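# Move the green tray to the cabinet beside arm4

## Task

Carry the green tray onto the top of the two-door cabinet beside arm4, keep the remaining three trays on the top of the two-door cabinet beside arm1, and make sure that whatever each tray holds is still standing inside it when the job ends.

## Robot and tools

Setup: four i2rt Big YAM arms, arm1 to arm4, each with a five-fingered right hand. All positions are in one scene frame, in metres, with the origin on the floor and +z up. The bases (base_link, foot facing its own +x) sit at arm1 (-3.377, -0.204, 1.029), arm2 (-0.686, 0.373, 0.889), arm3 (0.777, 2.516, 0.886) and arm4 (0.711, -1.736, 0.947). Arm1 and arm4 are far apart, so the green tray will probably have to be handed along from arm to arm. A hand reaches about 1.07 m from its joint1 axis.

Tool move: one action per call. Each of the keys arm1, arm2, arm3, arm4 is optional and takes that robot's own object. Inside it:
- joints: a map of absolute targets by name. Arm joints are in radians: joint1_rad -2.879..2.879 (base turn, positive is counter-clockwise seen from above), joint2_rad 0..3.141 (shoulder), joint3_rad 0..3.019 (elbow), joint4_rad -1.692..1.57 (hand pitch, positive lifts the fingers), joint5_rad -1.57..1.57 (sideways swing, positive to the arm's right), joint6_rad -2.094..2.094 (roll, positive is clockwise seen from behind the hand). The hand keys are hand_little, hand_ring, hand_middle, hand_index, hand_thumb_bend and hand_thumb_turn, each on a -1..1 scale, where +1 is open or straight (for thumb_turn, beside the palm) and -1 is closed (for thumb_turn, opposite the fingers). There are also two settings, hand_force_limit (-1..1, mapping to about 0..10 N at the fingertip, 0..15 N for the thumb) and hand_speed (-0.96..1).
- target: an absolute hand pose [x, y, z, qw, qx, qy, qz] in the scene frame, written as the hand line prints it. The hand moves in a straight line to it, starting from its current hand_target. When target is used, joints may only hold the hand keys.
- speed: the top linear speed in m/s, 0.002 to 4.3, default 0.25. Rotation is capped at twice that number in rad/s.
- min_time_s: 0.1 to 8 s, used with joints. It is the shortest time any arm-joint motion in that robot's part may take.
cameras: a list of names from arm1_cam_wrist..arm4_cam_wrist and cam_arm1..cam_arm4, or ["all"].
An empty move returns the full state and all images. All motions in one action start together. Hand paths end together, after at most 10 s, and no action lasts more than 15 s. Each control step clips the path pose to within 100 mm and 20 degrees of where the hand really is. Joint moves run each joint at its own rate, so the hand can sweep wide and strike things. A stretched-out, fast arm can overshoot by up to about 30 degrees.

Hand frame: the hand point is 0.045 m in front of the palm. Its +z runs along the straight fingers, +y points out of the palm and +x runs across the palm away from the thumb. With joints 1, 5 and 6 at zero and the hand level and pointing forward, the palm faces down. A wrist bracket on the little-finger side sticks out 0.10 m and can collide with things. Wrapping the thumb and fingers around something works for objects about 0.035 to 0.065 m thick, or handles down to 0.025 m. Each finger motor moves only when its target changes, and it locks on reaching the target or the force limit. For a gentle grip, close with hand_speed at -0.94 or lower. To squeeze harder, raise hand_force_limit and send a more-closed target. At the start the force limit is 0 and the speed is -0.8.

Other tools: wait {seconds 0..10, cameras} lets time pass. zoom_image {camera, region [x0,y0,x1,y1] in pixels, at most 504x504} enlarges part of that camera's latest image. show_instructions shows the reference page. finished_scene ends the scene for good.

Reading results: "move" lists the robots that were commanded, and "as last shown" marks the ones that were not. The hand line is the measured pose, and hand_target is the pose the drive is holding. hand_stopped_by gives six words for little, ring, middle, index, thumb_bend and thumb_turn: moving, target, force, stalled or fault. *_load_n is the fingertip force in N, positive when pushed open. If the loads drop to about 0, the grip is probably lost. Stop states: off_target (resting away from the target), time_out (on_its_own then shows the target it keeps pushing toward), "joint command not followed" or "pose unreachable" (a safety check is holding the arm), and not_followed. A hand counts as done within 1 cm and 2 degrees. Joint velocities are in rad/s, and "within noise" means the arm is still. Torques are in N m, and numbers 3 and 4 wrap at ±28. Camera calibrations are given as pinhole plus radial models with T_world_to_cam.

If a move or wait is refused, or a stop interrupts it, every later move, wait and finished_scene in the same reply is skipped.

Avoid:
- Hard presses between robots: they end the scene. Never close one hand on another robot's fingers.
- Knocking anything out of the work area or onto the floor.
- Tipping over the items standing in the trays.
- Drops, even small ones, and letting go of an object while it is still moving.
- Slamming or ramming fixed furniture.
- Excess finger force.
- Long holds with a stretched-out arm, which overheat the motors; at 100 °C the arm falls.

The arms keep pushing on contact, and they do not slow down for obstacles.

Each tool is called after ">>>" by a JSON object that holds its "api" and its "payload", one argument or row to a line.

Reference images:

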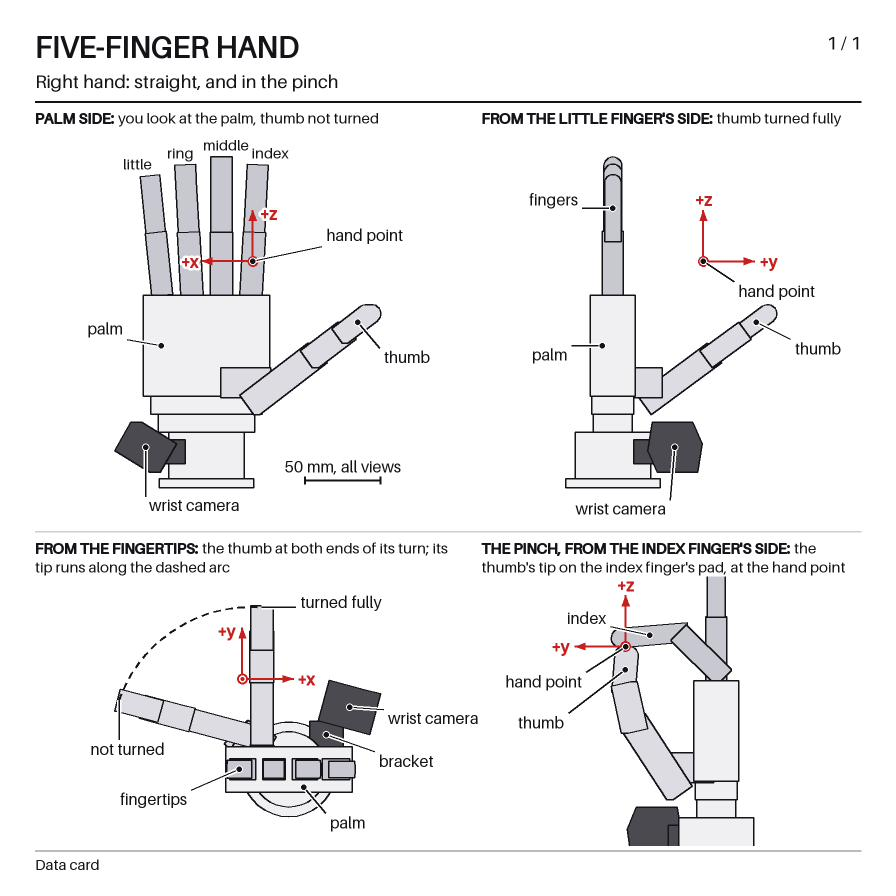

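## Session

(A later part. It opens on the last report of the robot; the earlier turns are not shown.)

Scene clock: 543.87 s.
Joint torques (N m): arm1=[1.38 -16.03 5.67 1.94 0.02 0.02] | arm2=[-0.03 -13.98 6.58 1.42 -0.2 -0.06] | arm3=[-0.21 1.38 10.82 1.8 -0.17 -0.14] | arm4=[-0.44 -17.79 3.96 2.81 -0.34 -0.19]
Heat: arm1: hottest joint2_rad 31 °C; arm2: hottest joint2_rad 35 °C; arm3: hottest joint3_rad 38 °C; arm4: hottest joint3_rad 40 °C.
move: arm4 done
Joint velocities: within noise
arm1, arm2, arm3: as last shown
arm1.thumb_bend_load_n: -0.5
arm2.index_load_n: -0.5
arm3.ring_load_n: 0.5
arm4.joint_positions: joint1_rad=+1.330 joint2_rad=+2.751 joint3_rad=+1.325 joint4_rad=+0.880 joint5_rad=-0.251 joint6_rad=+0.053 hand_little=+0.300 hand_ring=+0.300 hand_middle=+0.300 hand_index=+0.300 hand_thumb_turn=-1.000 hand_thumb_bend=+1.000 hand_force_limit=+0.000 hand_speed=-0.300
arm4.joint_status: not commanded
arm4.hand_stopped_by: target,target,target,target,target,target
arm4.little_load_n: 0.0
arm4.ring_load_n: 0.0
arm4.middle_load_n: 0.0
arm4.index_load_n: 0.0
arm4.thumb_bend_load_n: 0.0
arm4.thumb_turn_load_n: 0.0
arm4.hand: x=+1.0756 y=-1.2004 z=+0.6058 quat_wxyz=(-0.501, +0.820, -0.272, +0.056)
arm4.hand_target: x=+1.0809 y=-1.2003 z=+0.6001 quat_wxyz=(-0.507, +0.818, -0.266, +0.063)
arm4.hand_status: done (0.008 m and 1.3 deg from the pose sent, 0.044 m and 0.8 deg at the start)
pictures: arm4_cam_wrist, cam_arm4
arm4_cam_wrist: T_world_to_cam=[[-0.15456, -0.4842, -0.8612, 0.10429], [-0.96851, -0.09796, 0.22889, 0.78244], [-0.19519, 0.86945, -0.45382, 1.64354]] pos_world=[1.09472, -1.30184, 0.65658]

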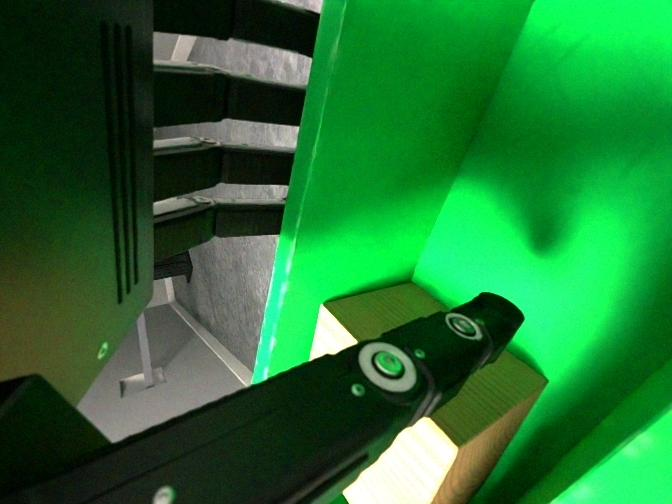

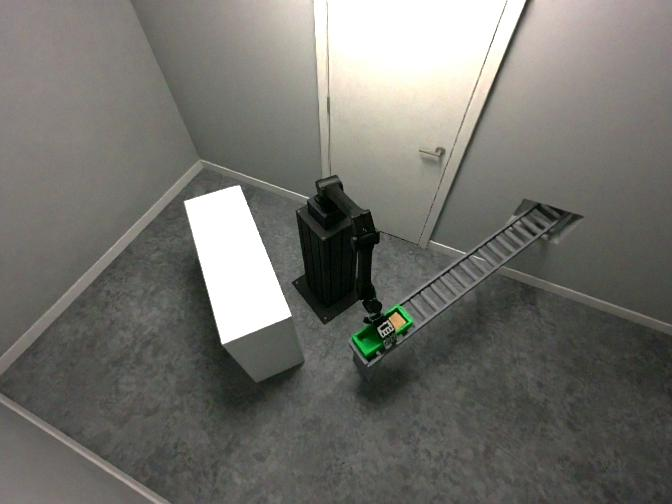

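>>> {"api": "move", "payload": {
  "arm4": {"target":[1.081,-1.2,0.573,0.5074,-0.8174,0.2655,-0.0624],"speed":0.05},
  "cameras": ["cam_arm4","arm4_cam_wrist"]
}}

>>> {"api": "zoom_image", "payload": {
  "camera": "cam_arm4",
  "region": [365, 290, 425, 360]
}}

>>> {"api": "zoom_image", "payload": {
  "camera": "arm4_cam_wrist",
  "region": [150, 0, 570, 504]
}}

Scene clock: 546.50 s.
Joint torques (N m): arm1=[1.32 -15.62 5.55 1.91 0.02 0.06] | arm2=[-0.09 -14.04 6.58 1.42 -0.21 -0.06] | arm3=[-0.26 1.38 10.82 1.81 -0.17 -0.14] | arm4=[-0.5 -17.79 3.9 2.74 -0.35 -0.18]
Heat: arm1: hottest joint2_rad 31 °C; arm2: hottest joint2_rad 35 °C; arm3: hottest joint3_rad 38 °C; arm4: hottest joint3_rad 40 °C.
move: arm4 done
Joint velocities: within noise
arm1.joint_positions: joint1_rad=-1.613 joint2_rad=+1.930 joint3_rad=+0.812 joint4_rad=+0.749 joint5_rad=+0.061 joint6_rad=+0.103 hand_little=+0.150 hand_ring=+0.150 hand_middle=+0.150 hand_index=+0.150 hand_thumb_turn=-1.000 hand_thumb_bend=-0.120 hand_force_limit=+1.000 hand_speed=-0.850
arm1.joint_status: not commanded
arm1.hand_stopped_by: target,target,target,target,target,target
arm1.little_load_n: 0.0
arm1.ring_load_n: 0.0
arm1.middle_load_n: 0.0
arm1.index_load_n: 0.0
arm1.thumb_bend_load_n: 0.0
arm1.thumb_turn_load_n: 0.0
arm1.hand: x=-3.4419 y=+0.4107 z=+0.9967 quat_wxyz=(+0.565, -0.824, +0.032, +0.022)
arm1.hand_target: x=-3.4469 y=+0.4099 z=+0.9998 quat_wxyz=(+0.566, -0.824, +0.032, +0.026)
arm1.hand_status: not commanded
arm2.joint_positions: joint1_rad=+0.799 joint2_rad=+1.781 joint3_rad=+0.822 joint4_rad=+0.543 joint5_rad=-0.117 joint6_rad=-0.106 hand_little=+0.200 hand_ring=+0.200 hand_middle=+0.200 hand_index=+0.200 hand_thumb_turn=-1.000 hand_thumb_bend=-0.080 hand_force_limit=+1.000 hand_speed=-0.850
arm2.joint_status: not commanded
arm2.hand_stopped_by: target,target,target,target,target,target
arm2.little_load_n: 0.0
arm2.ring_load_n: 0.0
arm2.middle_load_n: 0.0
arm2.index_load_n: 0.0
arm2.thumb_bend_load_n: 0.5
arm2.thumb_turn_load_n: 0.0
arm2.hand: x=-1.0489 y=-0.1096 z=+0.9024 quat_wxyz=(+0.178, -0.221, -0.806, +0.520)
arm2.hand_target: x=-1.0501 y=-0.1070 z=+0.9001 quat_wxyz=(+0.178, -0.219, -0.810, +0.515)
arm2.hand_status: not commanded
arm3.joint_positions: joint1_rad=-0.251 joint2_rad=+0.638 joint3_rad=+1.377 joint4_rad=-1.217 joint5_rad=-0.253 joint6_rad=-1.341 hand_little=+1.000 hand_ring=+1.000 hand_middle=+1.000 hand_index=+1.000 hand_thumb_turn=+1.000 hand_thumb_bend=+1.000 hand_force_limit=+0.000 hand_speed=-0.800
arm3.joint_status: not commanded
arm3.hand_stopped_by: target,target,target,target,target,target
arm3.little_load_n: 0.0
arm3.ring_load_n: 0.0
arm3.middle_load_n: 0.0
arm3.index_load_n: 0.0
arm3.thumb_bend_load_n: 0.0
arm3.thumb_turn_load_n: 0.0
arm3.hand: x=+1.0338 y=+2.5864 z=+1.3871 quat_wxyz=(-0.229, +0.848, +0.082, +0.471)
arm3.hand_target: x=+1.0328 y=+2.5862 z=+1.3993 quat_wxyz=(-0.231, +0.841, +0.083, +0.483)
arm3.hand_status: not commanded
arm4.joint_positions: joint1_rad=+1.330 joint2_rad=+2.820 joint3_rad=+1.383 joint4_rad=+0.894 joint5_rad=-0.252 joint6_rad=+0.053 hand_little=+0.300 hand_ring=+0.300 hand_middle=+0.300 hand_index=+0.300 hand_thumb_turn=-1.000 hand_thumb_bend=+1.000 hand_force_limit=+0.000 hand_speed=-0.300
arm4.joint_status: not commanded
arm4.hand_stopped_by: target,target,target,target,target,target
arm4.little_load_n: 0.0
arm4.ring_load_n: 0.0
arm4.middle_load_n: 0.0
arm4.index_load_n: 0.0
arm4.thumb_bend_load_n: 0.0
arm4.thumb_turn_load_n: 0.0
arm4.hand: x=+1.0763 y=-1.1992 z=+0.5797 quat_wxyz=(-0.502, +0.819, -0.271, +0.057)
arm4.hand_target: x=+1.0809 y=-1.2003 z=+0.5732 quat_wxyz=(-0.507, +0.818, -0.266, +0.063)
arm4.hand_status: done (0.008 m and 1.2 deg from the pose sent, 0.033 m and 1.3 deg at the start)
pictures: arm4_cam_wrist, cam_arm4
arm4_cam_wrist: T_world_to_cam=[[-0.15264, -0.48258, -0.86245, 0.08317], [-0.96891, -0.09888, 0.22681, 0.78976], [-0.19473, 0.87025, -0.45248, 1.63053]] pos_world=[1.09542, -1.30074, 0.63039]

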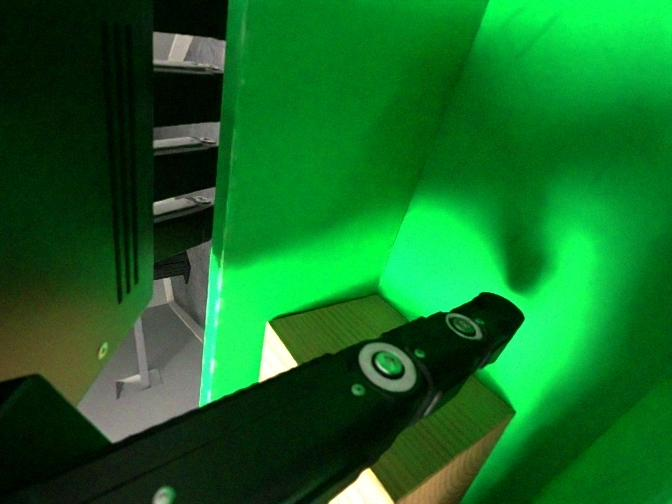

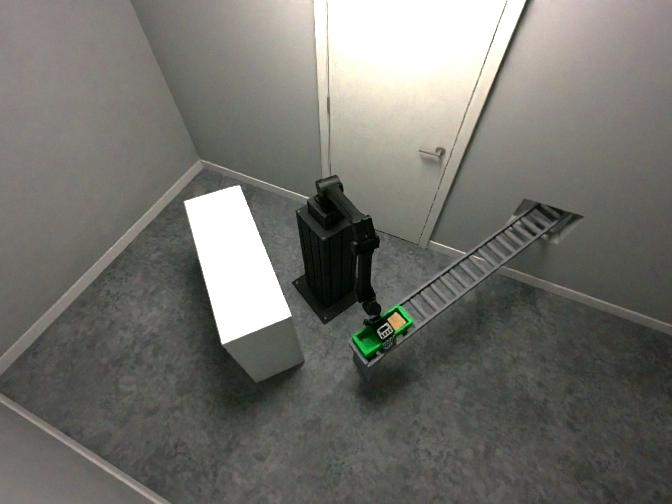

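Scaled by 7.200 from the camera's image (finer frame: 960x720).

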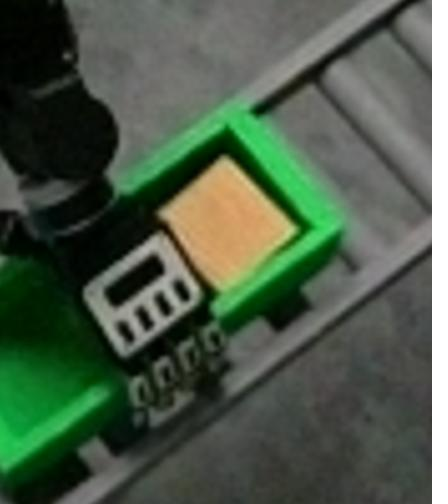

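Scaled by 1.000.

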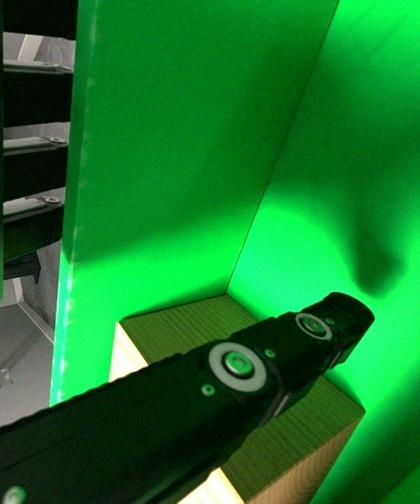

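>>> {"api": "move", "payload": {
  "arm4": {"joints":{"hand_index":0.14,"hand_middle":0.15,"hand_ring":0.16,"hand_little":0.18,"hand_speed":-0.7,"hand_force_limit":-0.4}}
}}

>>> {"api": "move", "payload": {
  "arm4": {"joints":{"hand_thumb_bend":-0.6,"hand_speed":-0.7,"hand_force_limit":-0.4}},
  "cameras": ["arm4_cam_wrist","cam_arm4"]
}}

Scene clock: 548.27 s.
Joint torques (N m): arm1=[1.38 -15.79 5.5 2.02 0.03 0.04] | arm2=[-0.09 -14.04 6.58 1.42 -0.2 -0.06] | arm3=[-0.21 1.38 10.85 1.81 -0.17 -0.14] | arm4=[-0.44 -17.73 3.88 2.73 -0.35 -0.16]
Heat: arm1: hottest joint2_rad 31 °C; arm2: hottest joint2_rad 35 °C; arm3: hottest joint3_rad 38 °C; arm4: hottest joint3_rad 40 °C.
move: arm4 done
Joint velocities: within noise
arm1, arm2, arm3: as last shown
arm2.thumb_bend_load_n: 0.0
arm4.joint_positions: joint1_rad=+1.330 joint2_rad=+2.820 joint3_rad=+1.383 joint4_rad=+0.894 joint5_rad=-0.252 joint6_rad=+0.053 hand_little=+0.180 hand_ring=+0.160 hand_middle=+0.150 hand_index=+0.140 hand_thumb_turn=-1.000 hand_thumb_bend=+1.000 hand_force_limit=-0.400 hand_speed=-0.700
arm4.joint_status: all done
arm4.hand_stopped_by: target,target,target,target,target,target
arm4.little_load_n: 0.0
arm4.ring_load_n: 0.0
arm4.middle_load_n: 0.0
arm4.index_load_n: 0.0
arm4.thumb_bend_load_n: 0.0
arm4.thumb_turn_load_n: 0.0
arm4.hand: x=+1.0763 y=-1.1992 z=+0.5797 quat_wxyz=(-0.502, +0.819, -0.271, +0.057)
arm4.hand_target: x=+1.0809 y=-1.2003 z=+0.5732 quat_wxyz=(-0.507, +0.818, -0.266, +0.063)
arm4.hand_status: not commanded
pictures: none

Scene clock: 552.27 s.
Joint torques (N m): arm1=[1.38 -15.97 5.53 1.87 0.03 0.05] | arm2=[-0.15 -14.04 6.58 1.4 -0.21 -0.06] | arm3=[-0.21 1.44 10.84 1.81 -0.16 -0.14] | arm4=[-0.56 -17.85 3.92 2.67 -0.33 -0.18]
Heat: arm1: hottest joint2_rad 31 °C; arm2: hottest joint2_rad 35 °C; arm3: hottest joint3_rad 38 °C; arm4: hottest joint3_rad 40 °C.
move: arm4 off_target
Joint velocities: within noise
arm1, arm2, arm3: as last shown
arm4.joint_positions: joint1_rad=+1.330 joint2_rad=+2.820 joint3_rad=+1.383 joint4_rad=+0.894 joint5_rad=-0.252 joint6_rad=+0.053 hand_little=+0.180 hand_ring=+0.160 hand_middle=+0.150 hand_index=+0.140 hand_thumb_turn=-1.000 hand_thumb_bend=-0.293 hand_force_limit=-0.400 hand_speed=-0.700
arm4.joint_status: hand_thumb_bend off_target (ended at -0.293, target -0.600); the others done
arm4.hand_stopped_by: target,target,target,target,force,target
arm4.little_load_n: 0.0
arm4.ring_load_n: 0.0
arm4.middle_load_n: 1.5
arm4.index_load_n: 3.5
arm4.thumb_bend_load_n: 4.5
arm4.thumb_turn_load_n: 0.5
arm4.hand: x=+1.0762 y=-1.1994 z=+0.5795 quat_wxyz=(-0.501, +0.820, -0.272, +0.057)
arm4.hand_target: x=+1.0809 y=-1.2002 z=+0.5733 quat_wxyz=(-0.507, +0.817, -0.266, +0.063)
arm4.hand_status: not commanded
arm4_cam_wrist: T_world_to_cam=[[-0.1529, -0.48286, -0.86225, 0.08268], [-0.96883, -0.09887, 0.22716, 0.7894], [-0.19493, 0.8701, -0.45269, 1.63074]] pos_world=[1.09532, -1.30094, 0.63019]

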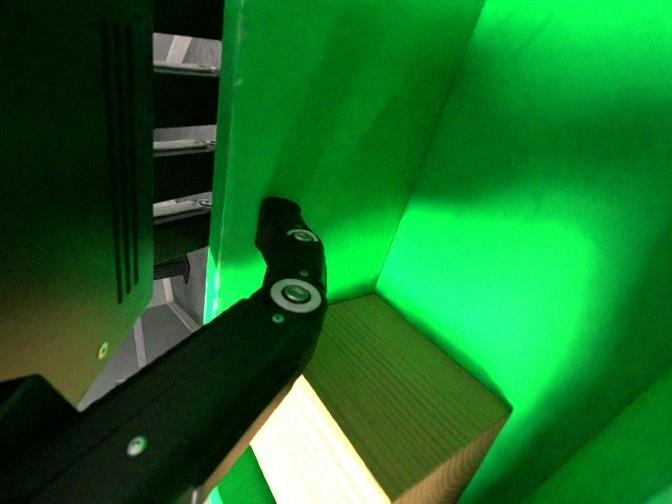

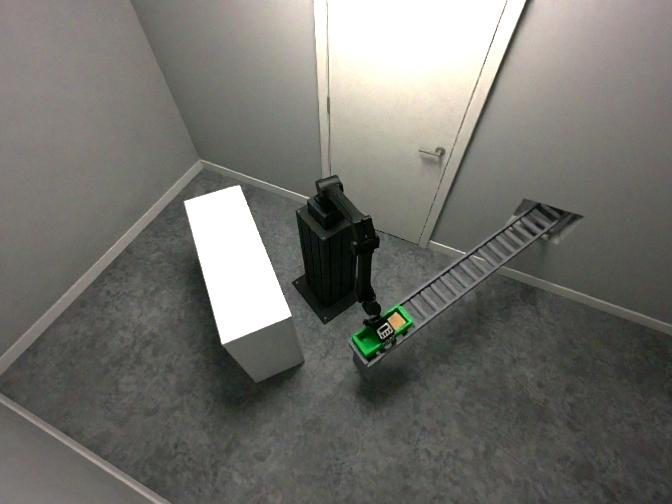

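>>> {"api": "move", "payload": {
  "arm4": {"joints":{"hand_index":-0.1,"hand_middle":-0.1,"hand_ring":-0.1,"hand_little":-0.1,"hand_speed":-0.9,"hand_force_limit":-0.5}}
}}

>>> {"api": "move", "payload": {
  "arm4": {"joints":{"hand_index":-0.11,"hand_middle":-0.11,"hand_ring":-0.11,"hand_thumb_bend":-0.61,"hand_speed":-0.88,"hand_force_limit":0.5}}
}}

>>> {"api": "move", "payload": {
  "arm4": {"joints":{"hand_index":-0.12,"hand_middle":-0.12,"hand_ring":-0.12,"hand_thumb_bend":-0.62,"hand_speed":-0.9,"hand_force_limit":1.0}},
  "cameras": ["arm4_cam_wrist","cam_arm4"]
}}

Scene clock: 554.10 s.
Joint torques (N m): arm1=[1.55 -15.79 5.55 1.98 0.01 0.02] | arm2=[-0.21 -14.04 6.57 1.37 -0.2 -0.06] | arm3=[-0.21 1.44 10.84 1.81 -0.17 -0.14] | arm4=[-0.38 -17.73 3.95 2.73 -0.3 -0.16]
Heat: arm1: hottest joint2_rad 31 °C; arm2: hottest joint2_rad 35 °C; arm3: hottest joint3_rad 38 °C; arm4: hottest joint3_rad 39 °C.
move: arm4 off_target
Joint velocities: within noise
arm1, arm2, arm3: as last shown
arm4.joint_positions: joint1_rad=+1.330 joint2_rad=+2.821 joint3_rad=+1.383 joint4_rad=+0.894 joint5_rad=-0.253 joint6_rad=+0.049 hand_little=+0.107 hand_ring=+0.134 hand_middle=+0.143 hand_index=+0.140 hand_thumb_turn=-1.000 hand_thumb_bend=-0.293 hand_force_limit=-0.500 hand_speed=-0.900
arm4.joint_status: hand_little off_target (ended at +0.107, target -0.100); hand_ring off_target (ended at +0.134, target -0.100); hand_middle off_target (ended at +0.143, target -0.100); hand_index off_target (ended at +0.140, target -0.100); the others done
arm4.hand_stopped_by: force,force,force,force,force,target
arm4.little_load_n: 3.0
arm4.ring_load_n: 2.0
arm4.middle_load_n: 3.0
arm4.index_load_n: 3.0
arm4.thumb_bend_load_n: 5.0
arm4.thumb_turn_load_n: 0.5
arm4.hand: x=+1.0759 y=-1.1995 z=+0.5792 quat_wxyz=(-0.501, +0.820, -0.270, +0.057)
arm4.hand_target: x=+1.0807 y=-1.2003 z=+0.5731 quat_wxyz=(-0.507, +0.818, -0.266, +0.062)
arm4.hand_status: not commanded
pictures: none

Scene clock: 554.83 s.
Joint torques (N m): arm1=[1.32 -15.85 5.53 1.91 0.04 0.04] | arm2=[-0.15 -14.04 6.58 1.4 -0.2 -0.05] | arm3=[-0.21 1.44 10.84 1.81 -0.17 -0.14] | arm4=[-0.38 -18.02 3.22 2.7 -0.26 -0.08]
Heat: arm1: hottest joint2_rad 31 °C; arm2: hottest joint2_rad 35 °C; arm3: hottest joint3_rad 38 °C; arm4: hottest joint3_rad 39 °C.
move: arm4 off_target
Joint velocities: within noise
arm1, arm2, arm3: as last shown
arm1.index_load_n: -0.5
arm1.thumb_bend_load_n: 0.5
arm2.thumb_turn_load_n: 0.5
arm4.joint_positions: joint1_rad=+1.330 joint2_rad=+2.824 joint3_rad=+1.394 joint4_rad=+0.895 joint5_rad=-0.254 joint6_rad=+0.042 hand_little=+0.107 hand_ring=+0.092 hand_middle=+0.113 hand_index=+0.111 hand_thumb_turn=-1.000 hand_thumb_bend=-0.341 hand_force_limit=+0.500 hand_speed=-0.880
arm4.joint_status: hand_ring off_target (ended at +0.092, target -0.110); hand_middle off_target (ended at +0.113, target -0.110); hand_index off_target (ended at +0.111, target -0.110); hand_thumb_bend off_target (ended at -0.341, target -0.610); the others done
arm4.hand_stopped_by: force,force,force,force,force,target
arm4.little_load_n: 0.5
arm4.ring_load_n: 6.0
arm4.middle_load_n: 3.0
arm4.index_load_n: 4.5
arm4.thumb_bend_load_n: 11.0
arm4.thumb_turn_load_n: 1.0
arm4.hand: x=+1.0790 y=-1.1965 z=+0.5796 quat_wxyz=(-0.505, +0.819, -0.266, +0.060)
arm4.hand_target: x=+1.0808 y=-1.2002 z=+0.5732 quat_wxyz=(-0.507, +0.818, -0.266, +0.062)
arm4.hand_status: not commanded
pictures: none

Scene clock: 555.43 s.
Joint torques (N m): arm1=[1.26 -15.44 5.38 1.87 0.02 0.06] | arm2=[-0.15 -14.04 6.57 1.4 -0.2 -0.06] | arm3=[-0.15 1.44 10.85 1.78 -0.16 -0.14] | arm4=[-0.67 -18.26 3.02 2.65 -0.25 -0.01]
Heat: arm1: hottest joint2_rad 31 °C; arm2: hottest joint2_rad 35 °C; arm3: hottest joint3_rad 38 °C; arm4: hottest joint3_rad 39 °C.
move: arm4 off_target
Joint velocities: within noise
arm1, arm2, arm3: as last shown
arm1.index_load_n: 0.0
arm1.thumb_bend_load_n: 0.0
arm1.thumb_turn_load_n: -0.5
arm2.thumb_turn_load_n: 0.0
arm3.ring_load_n: -0.5
arm3.thumb_bend_load_n: -0.5
arm4.joint_positions: joint1_rad=+1.330 joint2_rad=+2.825 joint3_rad=+1.397 joint4_rad=+0.895 joint5_rad=-0.254 joint6_rad=+0.036 hand_little=+0.107 hand_ring=+0.059 hand_middle=+0.071 hand_index=+0.077 hand_thumb_turn=-1.000 hand_thumb_bend=-0.359 hand_force_limit=+1.000 hand_speed=-0.900
arm4.joint_status: hand_ring off_target (ended at +0.059, target -0.120); hand_middle off_target (ended at +0.071, target -0.120); hand_index off_target (ended at +0.077, target -0.120); hand_thumb_bend off_target (ended at -0.359, target -0.620); the others done
arm4.hand_stopped_by: force,force,force,force,force,target
arm4.little_load_n: 0.0
arm4.ring_load_n: 9.5
arm4.middle_load_n: 10.5
arm4.index_load_n: 9.0
arm4.thumb_bend_load_n: 15.0
arm4.thumb_turn_load_n: 2.0
arm4.hand: x=+1.0803 y=-1.1955 z=+0.5800 quat_wxyz=(-0.506, +0.820, -0.263, +0.062)
arm4.hand_target: x=+1.0807 y=-1.2003 z=+0.5731 quat_wxyz=(-0.507, +0.818, -0.266, +0.062)
arm4.hand_status: not commanded
arm4_cam_wrist: T_world_to_cam=[[-0.13118, -0.48151, -0.86657, 0.06627], [-0.972, -0.10942, 0.20794, 0.79551], [-0.19495, 0.86958, -0.45368, 1.62838]] pos_world=[1.09938, -1.29705, 0.63077]

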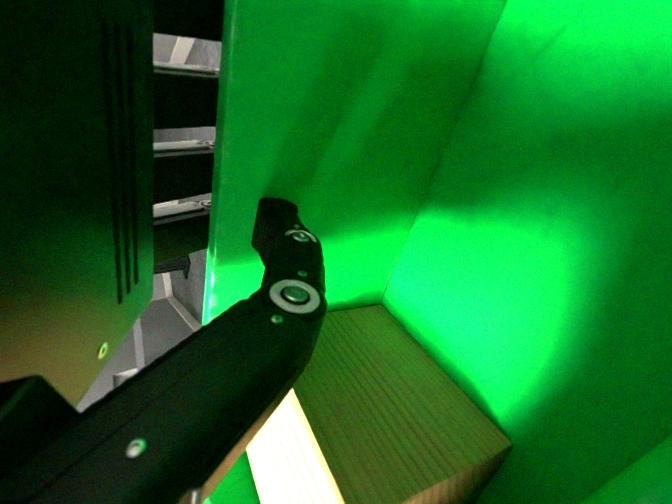

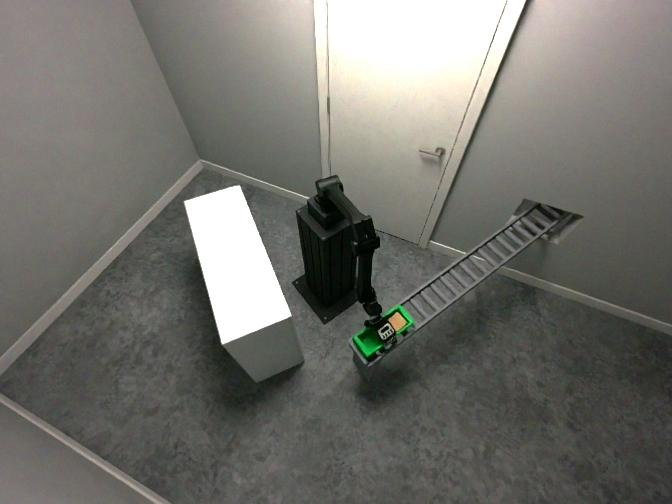

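>>> {"api": "move", "payload": {
  "arm4": {"target":[1.081,-1.200,0.625,0.5074,-0.8174,0.2655,-0.0624],"speed":0.05},
  "cameras": ["arm4_cam_wrist","cam_arm4"]
}}

>>> {"api": "zoom_image", "payload": {
  "camera": "cam_arm4",
  "region": [340, 290, 424, 374]
}}

Scene clock: 557.47 s.
Joint torques (N m): arm1=[1.14 -15.91 5.6 1.98 0 0.04] | arm2=[-0.21 -14.04 6.57 1.4 -0.21 -0.06] | arm3=[-0.26 1.44 10.84 1.8 -0.16 -0.14] | arm4=[-0.32 -22.89 2.39 1.98 -0.31 0.09]
Heat: arm1: hottest joint2_rad 31 °C; arm2: hottest joint2_rad 35 °C; arm3: hottest joint3_rad 38 °C; arm4: hottest joint3_rad 39 °C.
move: arm4 off_target
Joint velocities: within noise
arm1, arm2, arm3: as last shown
arm1.thumb_turn_load_n: 0.0
arm2.thumb_turn_load_n: 0.5
arm3.ring_load_n: 0.0
arm3.thumb_bend_load_n: 0.0
arm4.joint_positions: joint1_rad=+1.328 joint2_rad=+2.764 joint3_rad=+1.294 joint4_rad=+0.888 joint5_rad=-0.253 joint6_rad=+0.025 hand_little=+0.107 hand_ring=+0.059 hand_middle=+0.071 hand_index=+0.077 hand_thumb_turn=-1.000 hand_thumb_bend=-0.359 hand_force_limit=+1.000 hand_speed=-0.900
arm4.joint_status: not commanded
arm4.hand_stopped_by: force,force,force,force,force,target
arm4.little_load_n: 0.0
arm4.ring_load_n: 3.5
arm4.middle_load_n: 6.5
arm4.index_load_n: 8.5
arm4.thumb_bend_load_n: 14.0
arm4.thumb_turn_load_n: 2.5
arm4.hand: x=+1.0627 y=-1.2181 z=+0.5916 quat_wxyz=(-0.486, +0.831, -0.266, +0.057)
arm4.hand_target: x=+1.0807 y=-1.2003 z=+0.6243 quat_wxyz=(-0.507, +0.817, -0.265, +0.062)
arm4.hand_status: off_target (0.042 m and 3.0 deg from the pose sent, 0.045 m and 0.5 deg at the start)
arm4_cam_wrist: T_world_to_cam=[[-0.14895, -0.51684, -0.84303, 0.02509], [-0.96655, -0.10392, 0.23449, 0.75877], [-0.2088, 0.84975, -0.48407, 1.65832]] pos_world=[1.08338, -1.31734, 0.64598]

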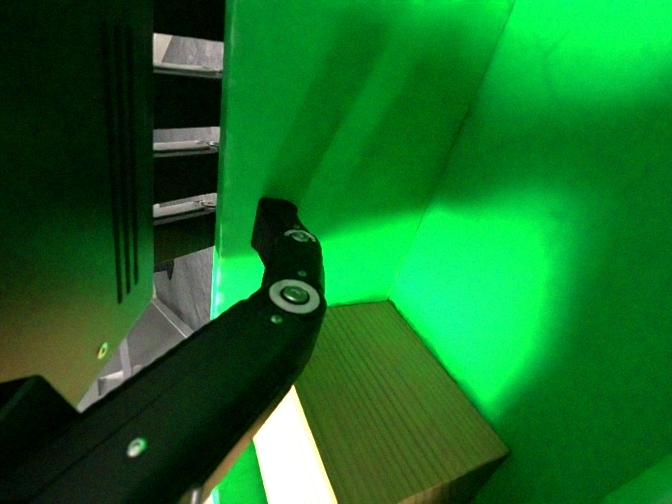

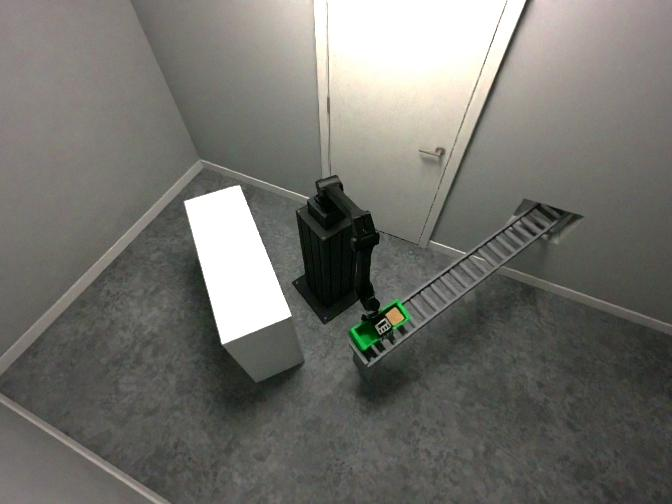

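Scaled by 6.000 from the camera's image (finer frame: 960x720).

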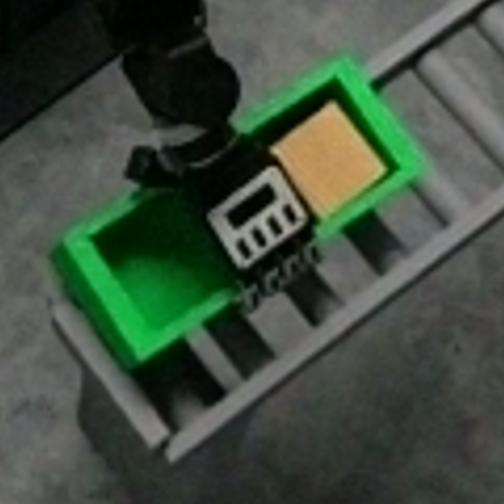

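>>> {"api": "move", "payload": {
  "arm4": {"target":[1.090,-1.190,0.72,0.5115,-0.8100,0.2765,-0.0730],"speed":0.07},
  "cameras": ["arm4_cam_wrist","cam_arm4"]
}}

>>> {"api": "zoom_image", "payload": {
  "camera": "cam_arm4",
  "region": [340, 280, 424, 364]
}}

Scene clock: 560.10 s.
Joint torques (N m): arm1=[1.26 -15.79 5.63 1.99 0.04 0.04] | arm2=[-0.15 -13.98 6.6 1.42 -0.19 -0.06] | arm3=[-0.26 1.32 10.84 1.8 -0.17 -0.14] | arm4=[0.26 -22.59 3.56 1.95 -0.23 0.3]
Heat: arm1: hottest joint2_rad 31 °C; arm2: hottest joint2_rad 35 °C; arm3: hottest joint3_rad 38 °C; arm4: hottest joint3_rad 39 °C.
move: arm4 off_target
Joint velocities: within noise
arm1, arm2, arm3: as last shown
arm2.ring_load_n: -0.5
arm2.thumb_turn_load_n: 0.0
arm4.joint_positions: joint1_rad=+1.328 joint2_rad=+2.526 joint3_rad=+1.170 joint4_rad=+0.794 joint5_rad=-0.219 joint6_rad=+0.025 hand_little=+0.107 hand_ring=+0.059 hand_middle=+0.071 hand_index=+0.077 hand_thumb_turn=-1.000 hand_thumb_bend=-0.359 hand_force_limit=+1.000 hand_speed=-0.900
arm4.joint_status: not commanded
arm4.hand_stopped_by: force,force,force,force,force,target
arm4.little_load_n: 0.0
arm4.ring_load_n: 3.5
arm4.middle_load_n: 6.0
arm4.index_load_n: 8.0
arm4.thumb_bend_load_n: 14.0
arm4.thumb_turn_load_n: 2.5
arm4.hand: x=+1.0807 y=-1.2084 z=+0.6876 quat_wxyz=(-0.490, +0.825, -0.271, +0.075)
arm4.hand_target: x=+1.0896 y=-1.1903 z=+0.7193 quat_wxyz=(-0.512, +0.810, -0.276, +0.072)
arm4.hand_status: off_target (0.038 m and 3.1 deg from the pose sent, 0.134 m and 4.4 deg at the start)
arm4_cam_wrist: T_world_to_cam=[[-0.14117, -0.51024, -0.84837, 0.11689], [-0.97514, -0.07618, 0.20809, 0.81567], [-0.17081, 0.85665, -0.4868, 1.66951]] pos_world=[1.09706, -1.3084, 0.74215]

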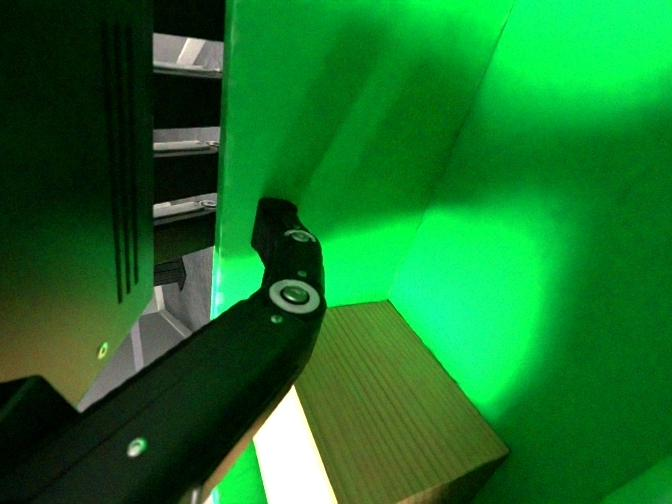

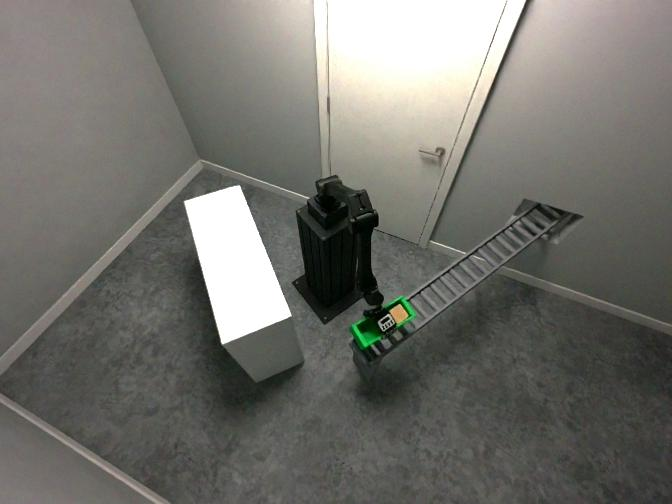

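Scaled by 6.000 from the camera's image (finer frame: 960x720).

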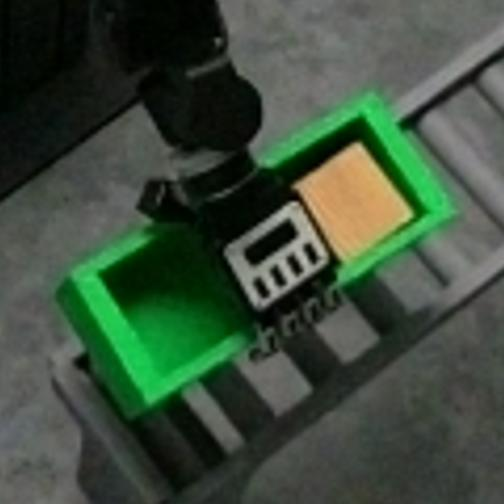

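>>> {"api": "zoom_image", "payload": {
  "camera": "cam_arm4",
  "region": [170, 170, 330, 400]
}}

Scaled by 2.191 from the camera's image (finer frame: 960x720).

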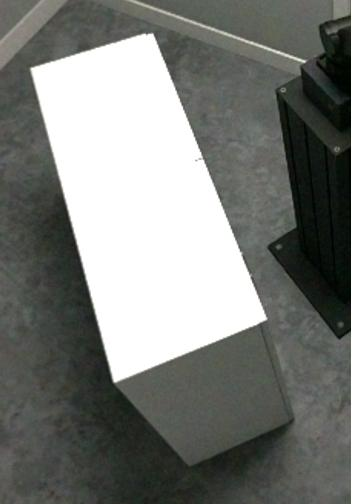

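>>> {"api": "move", "payload": {
  "arm4": {"target":[1.090,-1.190,1.02,0.5115,-0.8100,0.2765,-0.0730],"speed":0.12},
  "cameras": ["arm4_cam_wrist","cam_arm4"]
}}

Scene clock: 566.97 s.
Joint torques (N m): arm1=[1.32 -15.79 5.56 1.91 0.06 0.04] | arm2=[-0.09 -14.1 6.57 1.4 -0.2 -0.05] | arm3=[-0.15 1.38 10.84 1.81 -0.17 -0.14] | arm4=[0.56 -19.6 10.5 1.88 -0.27 0.3]
Heat: arm1: hottest joint2_rad 31 °C; arm2: hottest joint2_rad 35 °C; arm3: hottest joint3_rad 38 °C; arm4: hottest joint3_rad 39 °C.
move: arm4 off_target
Joint velocities: within noise
arm1.joint_positions: joint1_rad=-1.613 joint2_rad=+1.930 joint3_rad=+0.812 joint4_rad=+0.749 joint5_rad=+0.061 joint6_rad=+0.103 hand_little=+0.150 hand_ring=+0.150 hand_middle=+0.150 hand_index=+0.150 hand_thumb_turn=-1.000 hand_thumb_bend=-0.120 hand_force_limit=+1.000 hand_speed=-0.850
arm1.joint_status: not commanded
arm1.hand_stopped_by: target,target,target,target,target,target
arm1.little_load_n: 0.0
arm1.ring_load_n: 0.0
arm1.middle_load_n: 0.0
arm1.index_load_n: 0.0
arm1.thumb_bend_load_n: 0.0
arm1.thumb_turn_load_n: 0.5
arm1.hand: x=-3.4419 y=+0.4107 z=+0.9967 quat_wxyz=(+0.565, -0.824, +0.032, +0.022)
arm1.hand_target: x=-3.4469 y=+0.4099 z=+0.9998 quat_wxyz=(+0.566, -0.824, +0.032, +0.026)
arm1.hand_status: not commanded
arm2.joint_positions: joint1_rad=+0.799 joint2_rad=+1.781 joint3_rad=+0.822 joint4_rad=+0.543 joint5_rad=-0.117 joint6_rad=-0.106 hand_little=+0.200 hand_ring=+0.200 hand_middle=+0.200 hand_index=+0.200 hand_thumb_turn=-1.000 hand_thumb_bend=-0.080 hand_force_limit=+1.000 hand_speed=-0.850
arm2.joint_status: not commanded
arm2.hand_stopped_by: target,target,target,target,target,target
arm2.little_load_n: 0.0
arm2.ring_load_n: -0.5
arm2.middle_load_n: -0.5
arm2.index_load_n: 0.0
arm2.thumb_bend_load_n: 0.0
arm2.thumb_turn_load_n: 0.0
arm2.hand: x=-1.0489 y=-0.1096 z=+0.9024 quat_wxyz=(+0.178, -0.221, -0.806, +0.520)
arm2.hand_target: x=-1.0501 y=-0.1070 z=+0.9001 quat_wxyz=(+0.178, -0.219, -0.810, +0.515)
arm2.hand_status: not commanded
arm3.joint_positions: joint1_rad=-0.251 joint2_rad=+0.638 joint3_rad=+1.377 joint4_rad=-1.217 joint5_rad=-0.253 joint6_rad=-1.341 hand_little=+1.000 hand_ring=+1.000 hand_middle=+1.000 hand_index=+1.000 hand_thumb_turn=+1.000 hand_thumb_bend=+1.000 hand_force_limit=+0.000 hand_speed=-0.800
arm3.joint_status: not commanded
arm3.hand_stopped_by: target,target,target,target,target,target
arm3.little_load_n: 0.0
arm3.ring_load_n: 0.0
arm3.middle_load_n: 0.0
arm3.index_load_n: 0.0
arm3.thumb_bend_load_n: 0.0
arm3.thumb_turn_load_n: 0.0
arm3.hand: x=+1.0338 y=+2.5864 z=+1.3871 quat_wxyz=(-0.229, +0.848, +0.082, +0.471)
arm3.hand_target: x=+1.0328 y=+2.5862 z=+1.3993 quat_wxyz=(-0.231, +0.841, +0.083, +0.483)
arm3.hand_status: not commanded
arm4.joint_positions: joint1_rad=+1.329 joint2_rad=+1.829 joint3_rad=+1.045 joint4_rad=+0.183 joint5_rad=-0.216 joint6_rad=+0.025 hand_little=+0.107 hand_ring=+0.059 hand_middle=+0.071 hand_index=+0.077 hand_thumb_turn=-1.000 hand_thumb_bend=-0.359 hand_force_limit=+1.000 hand_speed=-0.900
arm4.joint_status: not commanded
arm4.hand_stopped_by: force,force,force,force,force,target
arm4.little_load_n: 0.0
arm4.ring_load_n: 3.5
arm4.middle_load_n: 6.0
arm4.index_load_n: 8.5
arm4.thumb_bend_load_n: 14.0
arm4.thumb_turn_load_n: 2.5
arm4.hand: x=+1.0774 y=-1.2153 z=+0.9689 quat_wxyz=(-0.473, +0.834, -0.277, +0.069)
arm4.hand_target: x=+1.0884 y=-1.1921 z=+1.0205 quat_wxyz=(-0.512, +0.810, -0.276, +0.072)
arm4.hand_status: off_target (0.058 m and 5.2 deg from the pose sent, 0.333 m and 3.1 deg at the start)
arm4_cam_wrist: T_world_to_cam=[[-0.16303, -0.53605, -0.82829, 0.32436], [-0.9696, -0.06823, 0.235, 0.73099], [-0.18249, 0.84142, -0.50863, 1.82707]] pos_world=[1.09507, -1.31359, 1.02619]

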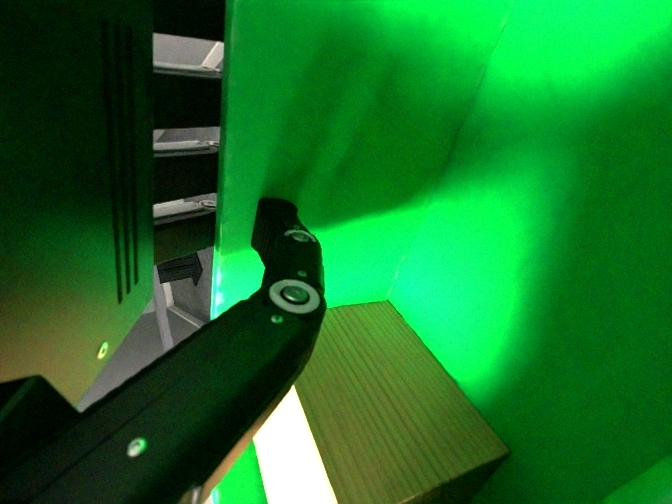

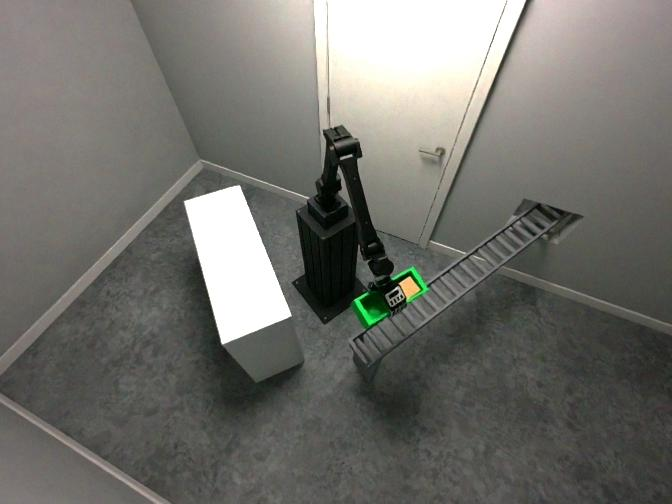

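>>> {"api": "move", "payload": {
  "arm4": {"joints":{"joint1_rad":-0.35},"min_time_s":6},
  "cameras": ["arm4_cam_wrist","cam_arm4"]
}}

>>> {"api": "zoom_image", "payload": {
  "camera": "cam_arm4",
  "region": [200, 180, 360, 340]
}}

Scene clock: 574.10 s.
Joint torques (N m): arm1=[1.61 -15.85 5.52 1.91 0.04 0.01] | arm2=[-0.15 -13.98 6.54 1.39 -0.2 -0.06] | arm3=[-0.21 1.44 10.84 1.8 -0.17 -0.14] | arm4=[0.79 -19.49 10.5 1.85 -0.39 0.29]
Heat: arm1: hottest joint2_rad 31 °C; arm2: hottest joint2_rad 36 °C; arm3: hottest joint3_rad 38 °C; arm4: hottest joint3_rad 40 °C.
move: arm4 done
Joint velocities: within noise
arm1, arm2, arm3: as last shown
arm1.thumb_turn_load_n: 0.0
arm2.ring_load_n: 0.0
arm2.middle_load_n: 0.0
arm4.joint_positions: joint1_rad=-0.355 joint2_rad=+1.829 joint3_rad=+1.045 joint4_rad=+0.183 joint5_rad=-0.212 joint6_rad=+0.026 hand_little=+0.107 hand_ring=+0.059 hand_middle=+0.071 hand_index=+0.077 hand_thumb_turn=-1.000 hand_thumb_bend=-0.359 hand_force_limit=+1.000 hand_speed=-0.900
arm4.joint_status: all done
arm4.hand_stopped_by: force,force,force,force,force,target
arm4.little_load_n: 0.0
arm4.ring_load_n: 4.0
arm4.middle_load_n: 6.0
arm4.index_load_n: 8.5
arm4.thumb_bend_load_n: 14.0
arm4.thumb_turn_load_n: 2.5
arm4.hand: x=+1.1866 y=-2.1602 z=+0.9567 quat_wxyz=(-0.261, +0.348, -0.811, +0.391)
arm4.hand_target: x=+1.2083 y=-2.1751 z=+1.0078 quat_wxyz=(-0.284, +0.333, -0.794, +0.422)
arm4.hand_status: not commanded
arm4_cam_wrist: T_world_to_cam=[[-0.52377, 0.23714, -0.81819, 1.91413], [0.04889, 0.96726, 0.24904, 1.79022], [0.85046, 0.09044, -0.51821, -0.20305]] pos_world=[1.08773, -2.16715, 1.01506]

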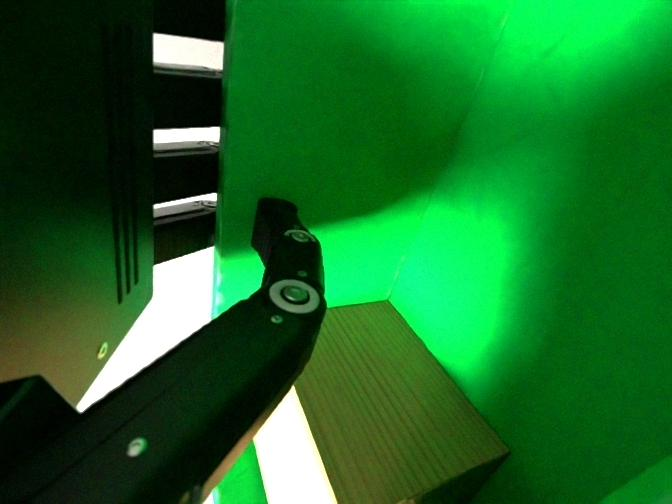

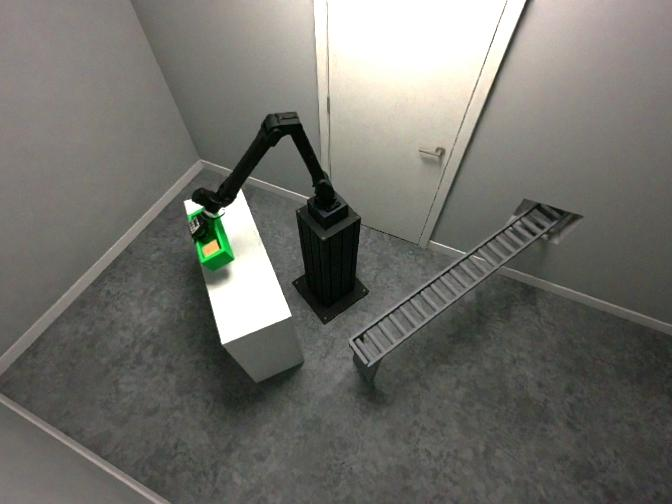

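Scaled by 3.150 from the camera's image (finer frame: 960x720).

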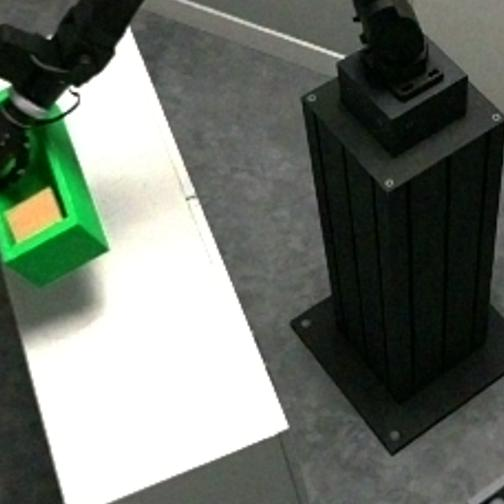

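>>> {"api": "move", "payload": {
  "arm4": {"target":[1.203,-2.104,0.965,-0.28226,0.33604,-0.77099,0.46151],"speed":0.08},
  "cameras": ["arm4_cam_wrist","cam_arm4"]
}}

>>> {"api": "zoom_image", "payload": {
  "camera": "cam_arm4",
  "region": [170, 170, 310, 330]
}}

Scene clock: 577.23 s.
Joint torques (N m): arm1=[1.32 -15.91 5.5 1.89 0.04 0.05] | arm2=[-0.15 -14.04 6.57 1.4 -0.2 -0.06] | arm3=[-0.21 1.44 10.82 1.8 -0.17 -0.14] | arm4=[0.09 -18.08 6.82 3.49 -0.22 0.32]
Heat: arm1: hottest joint2_rad 31 °C; arm2: hottest joint2_rad 36 °C; arm3: hottest joint3_rad 38 °C; arm4: hottest joint3_rad 40 °C.
move: arm4 off_target
Joint velocities: within noise
arm1, arm2, arm3: as last shown
arm3.thumb_bend_load_n: -0.5
arm4.joint_positions: joint1_rad=-0.251 joint2_rad=+1.820 joint3_rad=+0.835 joint4_rad=+0.459 joint5_rad=-0.106 joint6_rad=+0.039 hand_little=+0.107 hand_ring=+0.059 hand_middle=+0.071 hand_index=+0.077 hand_thumb_turn=-1.000 hand_thumb_bend=-0.359 hand_force_limit=+1.000 hand_speed=-0.900
arm4.joint_status: not commanded
arm4.hand_stopped_by: force,force,force,force,force,target
arm4.little_load_n: 0.0
arm4.ring_load_n: 3.5
arm4.middle_load_n: 6.0
arm4.index_load_n: 8.5
arm4.thumb_bend_load_n: 14.0
arm4.thumb_turn_load_n: 2.5
arm4.hand: x=+1.1839 y=-2.0932 z=+0.9214 quat_wxyz=(-0.255, +0.358, -0.790, +0.427)
arm4.hand_target: x=+1.2020 y=-2.1032 z=+0.9648 quat_wxyz=(-0.283, +0.337, -0.771, +0.461)
arm4.hand_status: off_target (0.049 m and 6.0 deg from the pose sent, 0.059 m and 9.7 deg at the start)
arm4_cam_wrist: T_world_to_cam=[[-0.50974, 0.1634, -0.84467, 1.72139], [0.03746, 0.98508, 0.16796, 1.8598], [0.85951, 0.05397, -0.50826, -0.32126]] pos_world=[1.08391, -2.09599, 0.97835]

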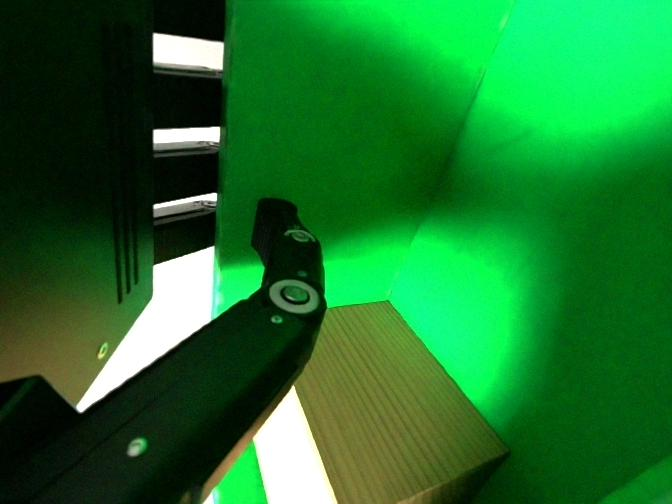

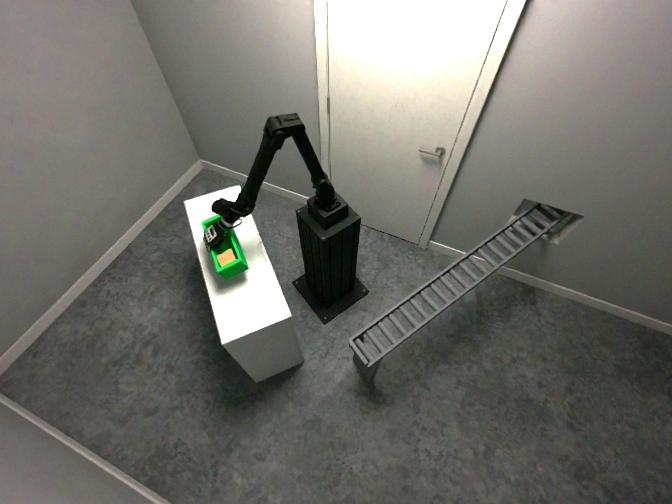

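Scaled by 3.150 from the camera's image (finer frame: 960x720).

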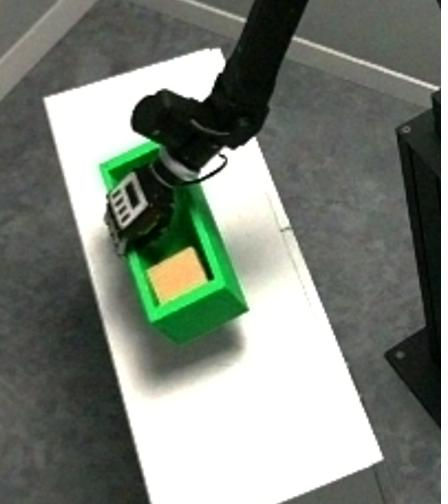

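>>> {"api": "move", "payload": {
  "arm4": {"target":[1.202,-2.106,0.895,-0.2763,0.3245,-0.7800,0.4582],"speed":0.07},
  "cameras": ["cam_arm4"]
}}

>>> {"api": "zoom_image", "payload": {
  "camera": "cam_arm4",
  "region": [170, 170, 310, 330]
}}

Scene clock: 579.80 s.
Joint torques (N m): arm1=[1.49 -15.91 5.55 1.91 0.04 0.06] | arm2=[-0.09 -14.04 6.57 1.4 -0.21 -0.06] | arm3=[-0.21 1.44 10.84 1.8 -0.17 -0.15] | arm4=[-0.03 -16.09 5.63 3.6 -0.15 0.32]
Heat: arm1: hottest joint2_rad 31 °C; arm2: hottest joint2_rad 36 °C; arm3: hottest joint3_rad 38 °C; arm4: hottest joint3_rad 40 °C.
move: arm4 off_target
Joint velocities: within noise
arm1, arm2, arm3: as last shown
arm1.little_load_n: 0.5
arm3.thumb_bend_load_n: 0.0
arm4.joint_positions: joint1_rad=-0.251 joint2_rad=+1.962 joint3_rad=+0.835 joint4_rad=+0.624 joint5_rad=-0.085 joint6_rad=+0.057 hand_little=+0.107 hand_ring=+0.059 hand_middle=+0.071 hand_index=+0.077 hand_thumb_turn=-1.000 hand_thumb_bend=-0.359 hand_force_limit=+1.000 hand_speed=-0.900
arm4.joint_status: not commanded
arm4.hand_stopped_by: force,force,force,force,force,target
arm4.little_load_n: 0.0
arm4.ring_load_n: 3.5
arm4.middle_load_n: 6.5
arm4.index_load_n: 8.5
arm4.thumb_bend_load_n: 13.5
arm4.thumb_turn_load_n: 3.0
arm4.hand: x=+1.1865 y=-2.0989 z=+0.8732 quat_wxyz=(-0.255, +0.344, -0.790, +0.438)
arm4.hand_target: x=+1.2014 y=-2.1056 z=+0.8953 quat_wxyz=(-0.276, +0.325, -0.780, +0.458)
arm4.hand_status: off_target (0.028 m and 4.2 deg from the pose sent, 0.035 m and 5.9 deg at the start)

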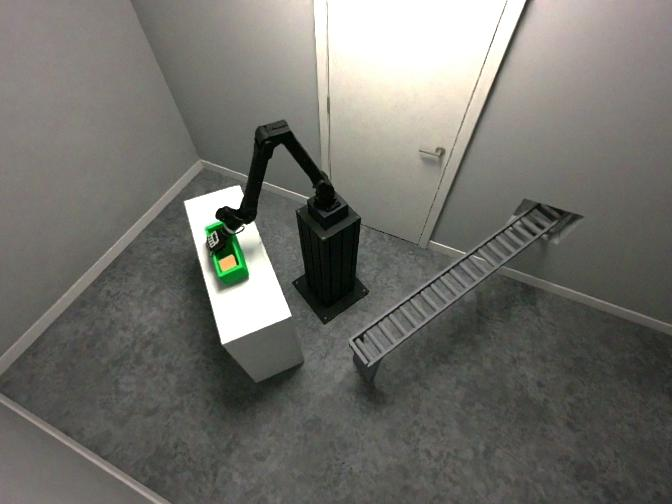

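Scaled by 3.150 from the camera's image (finer frame: 960x720).

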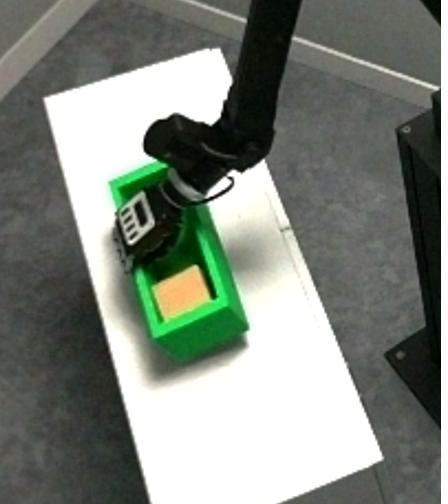

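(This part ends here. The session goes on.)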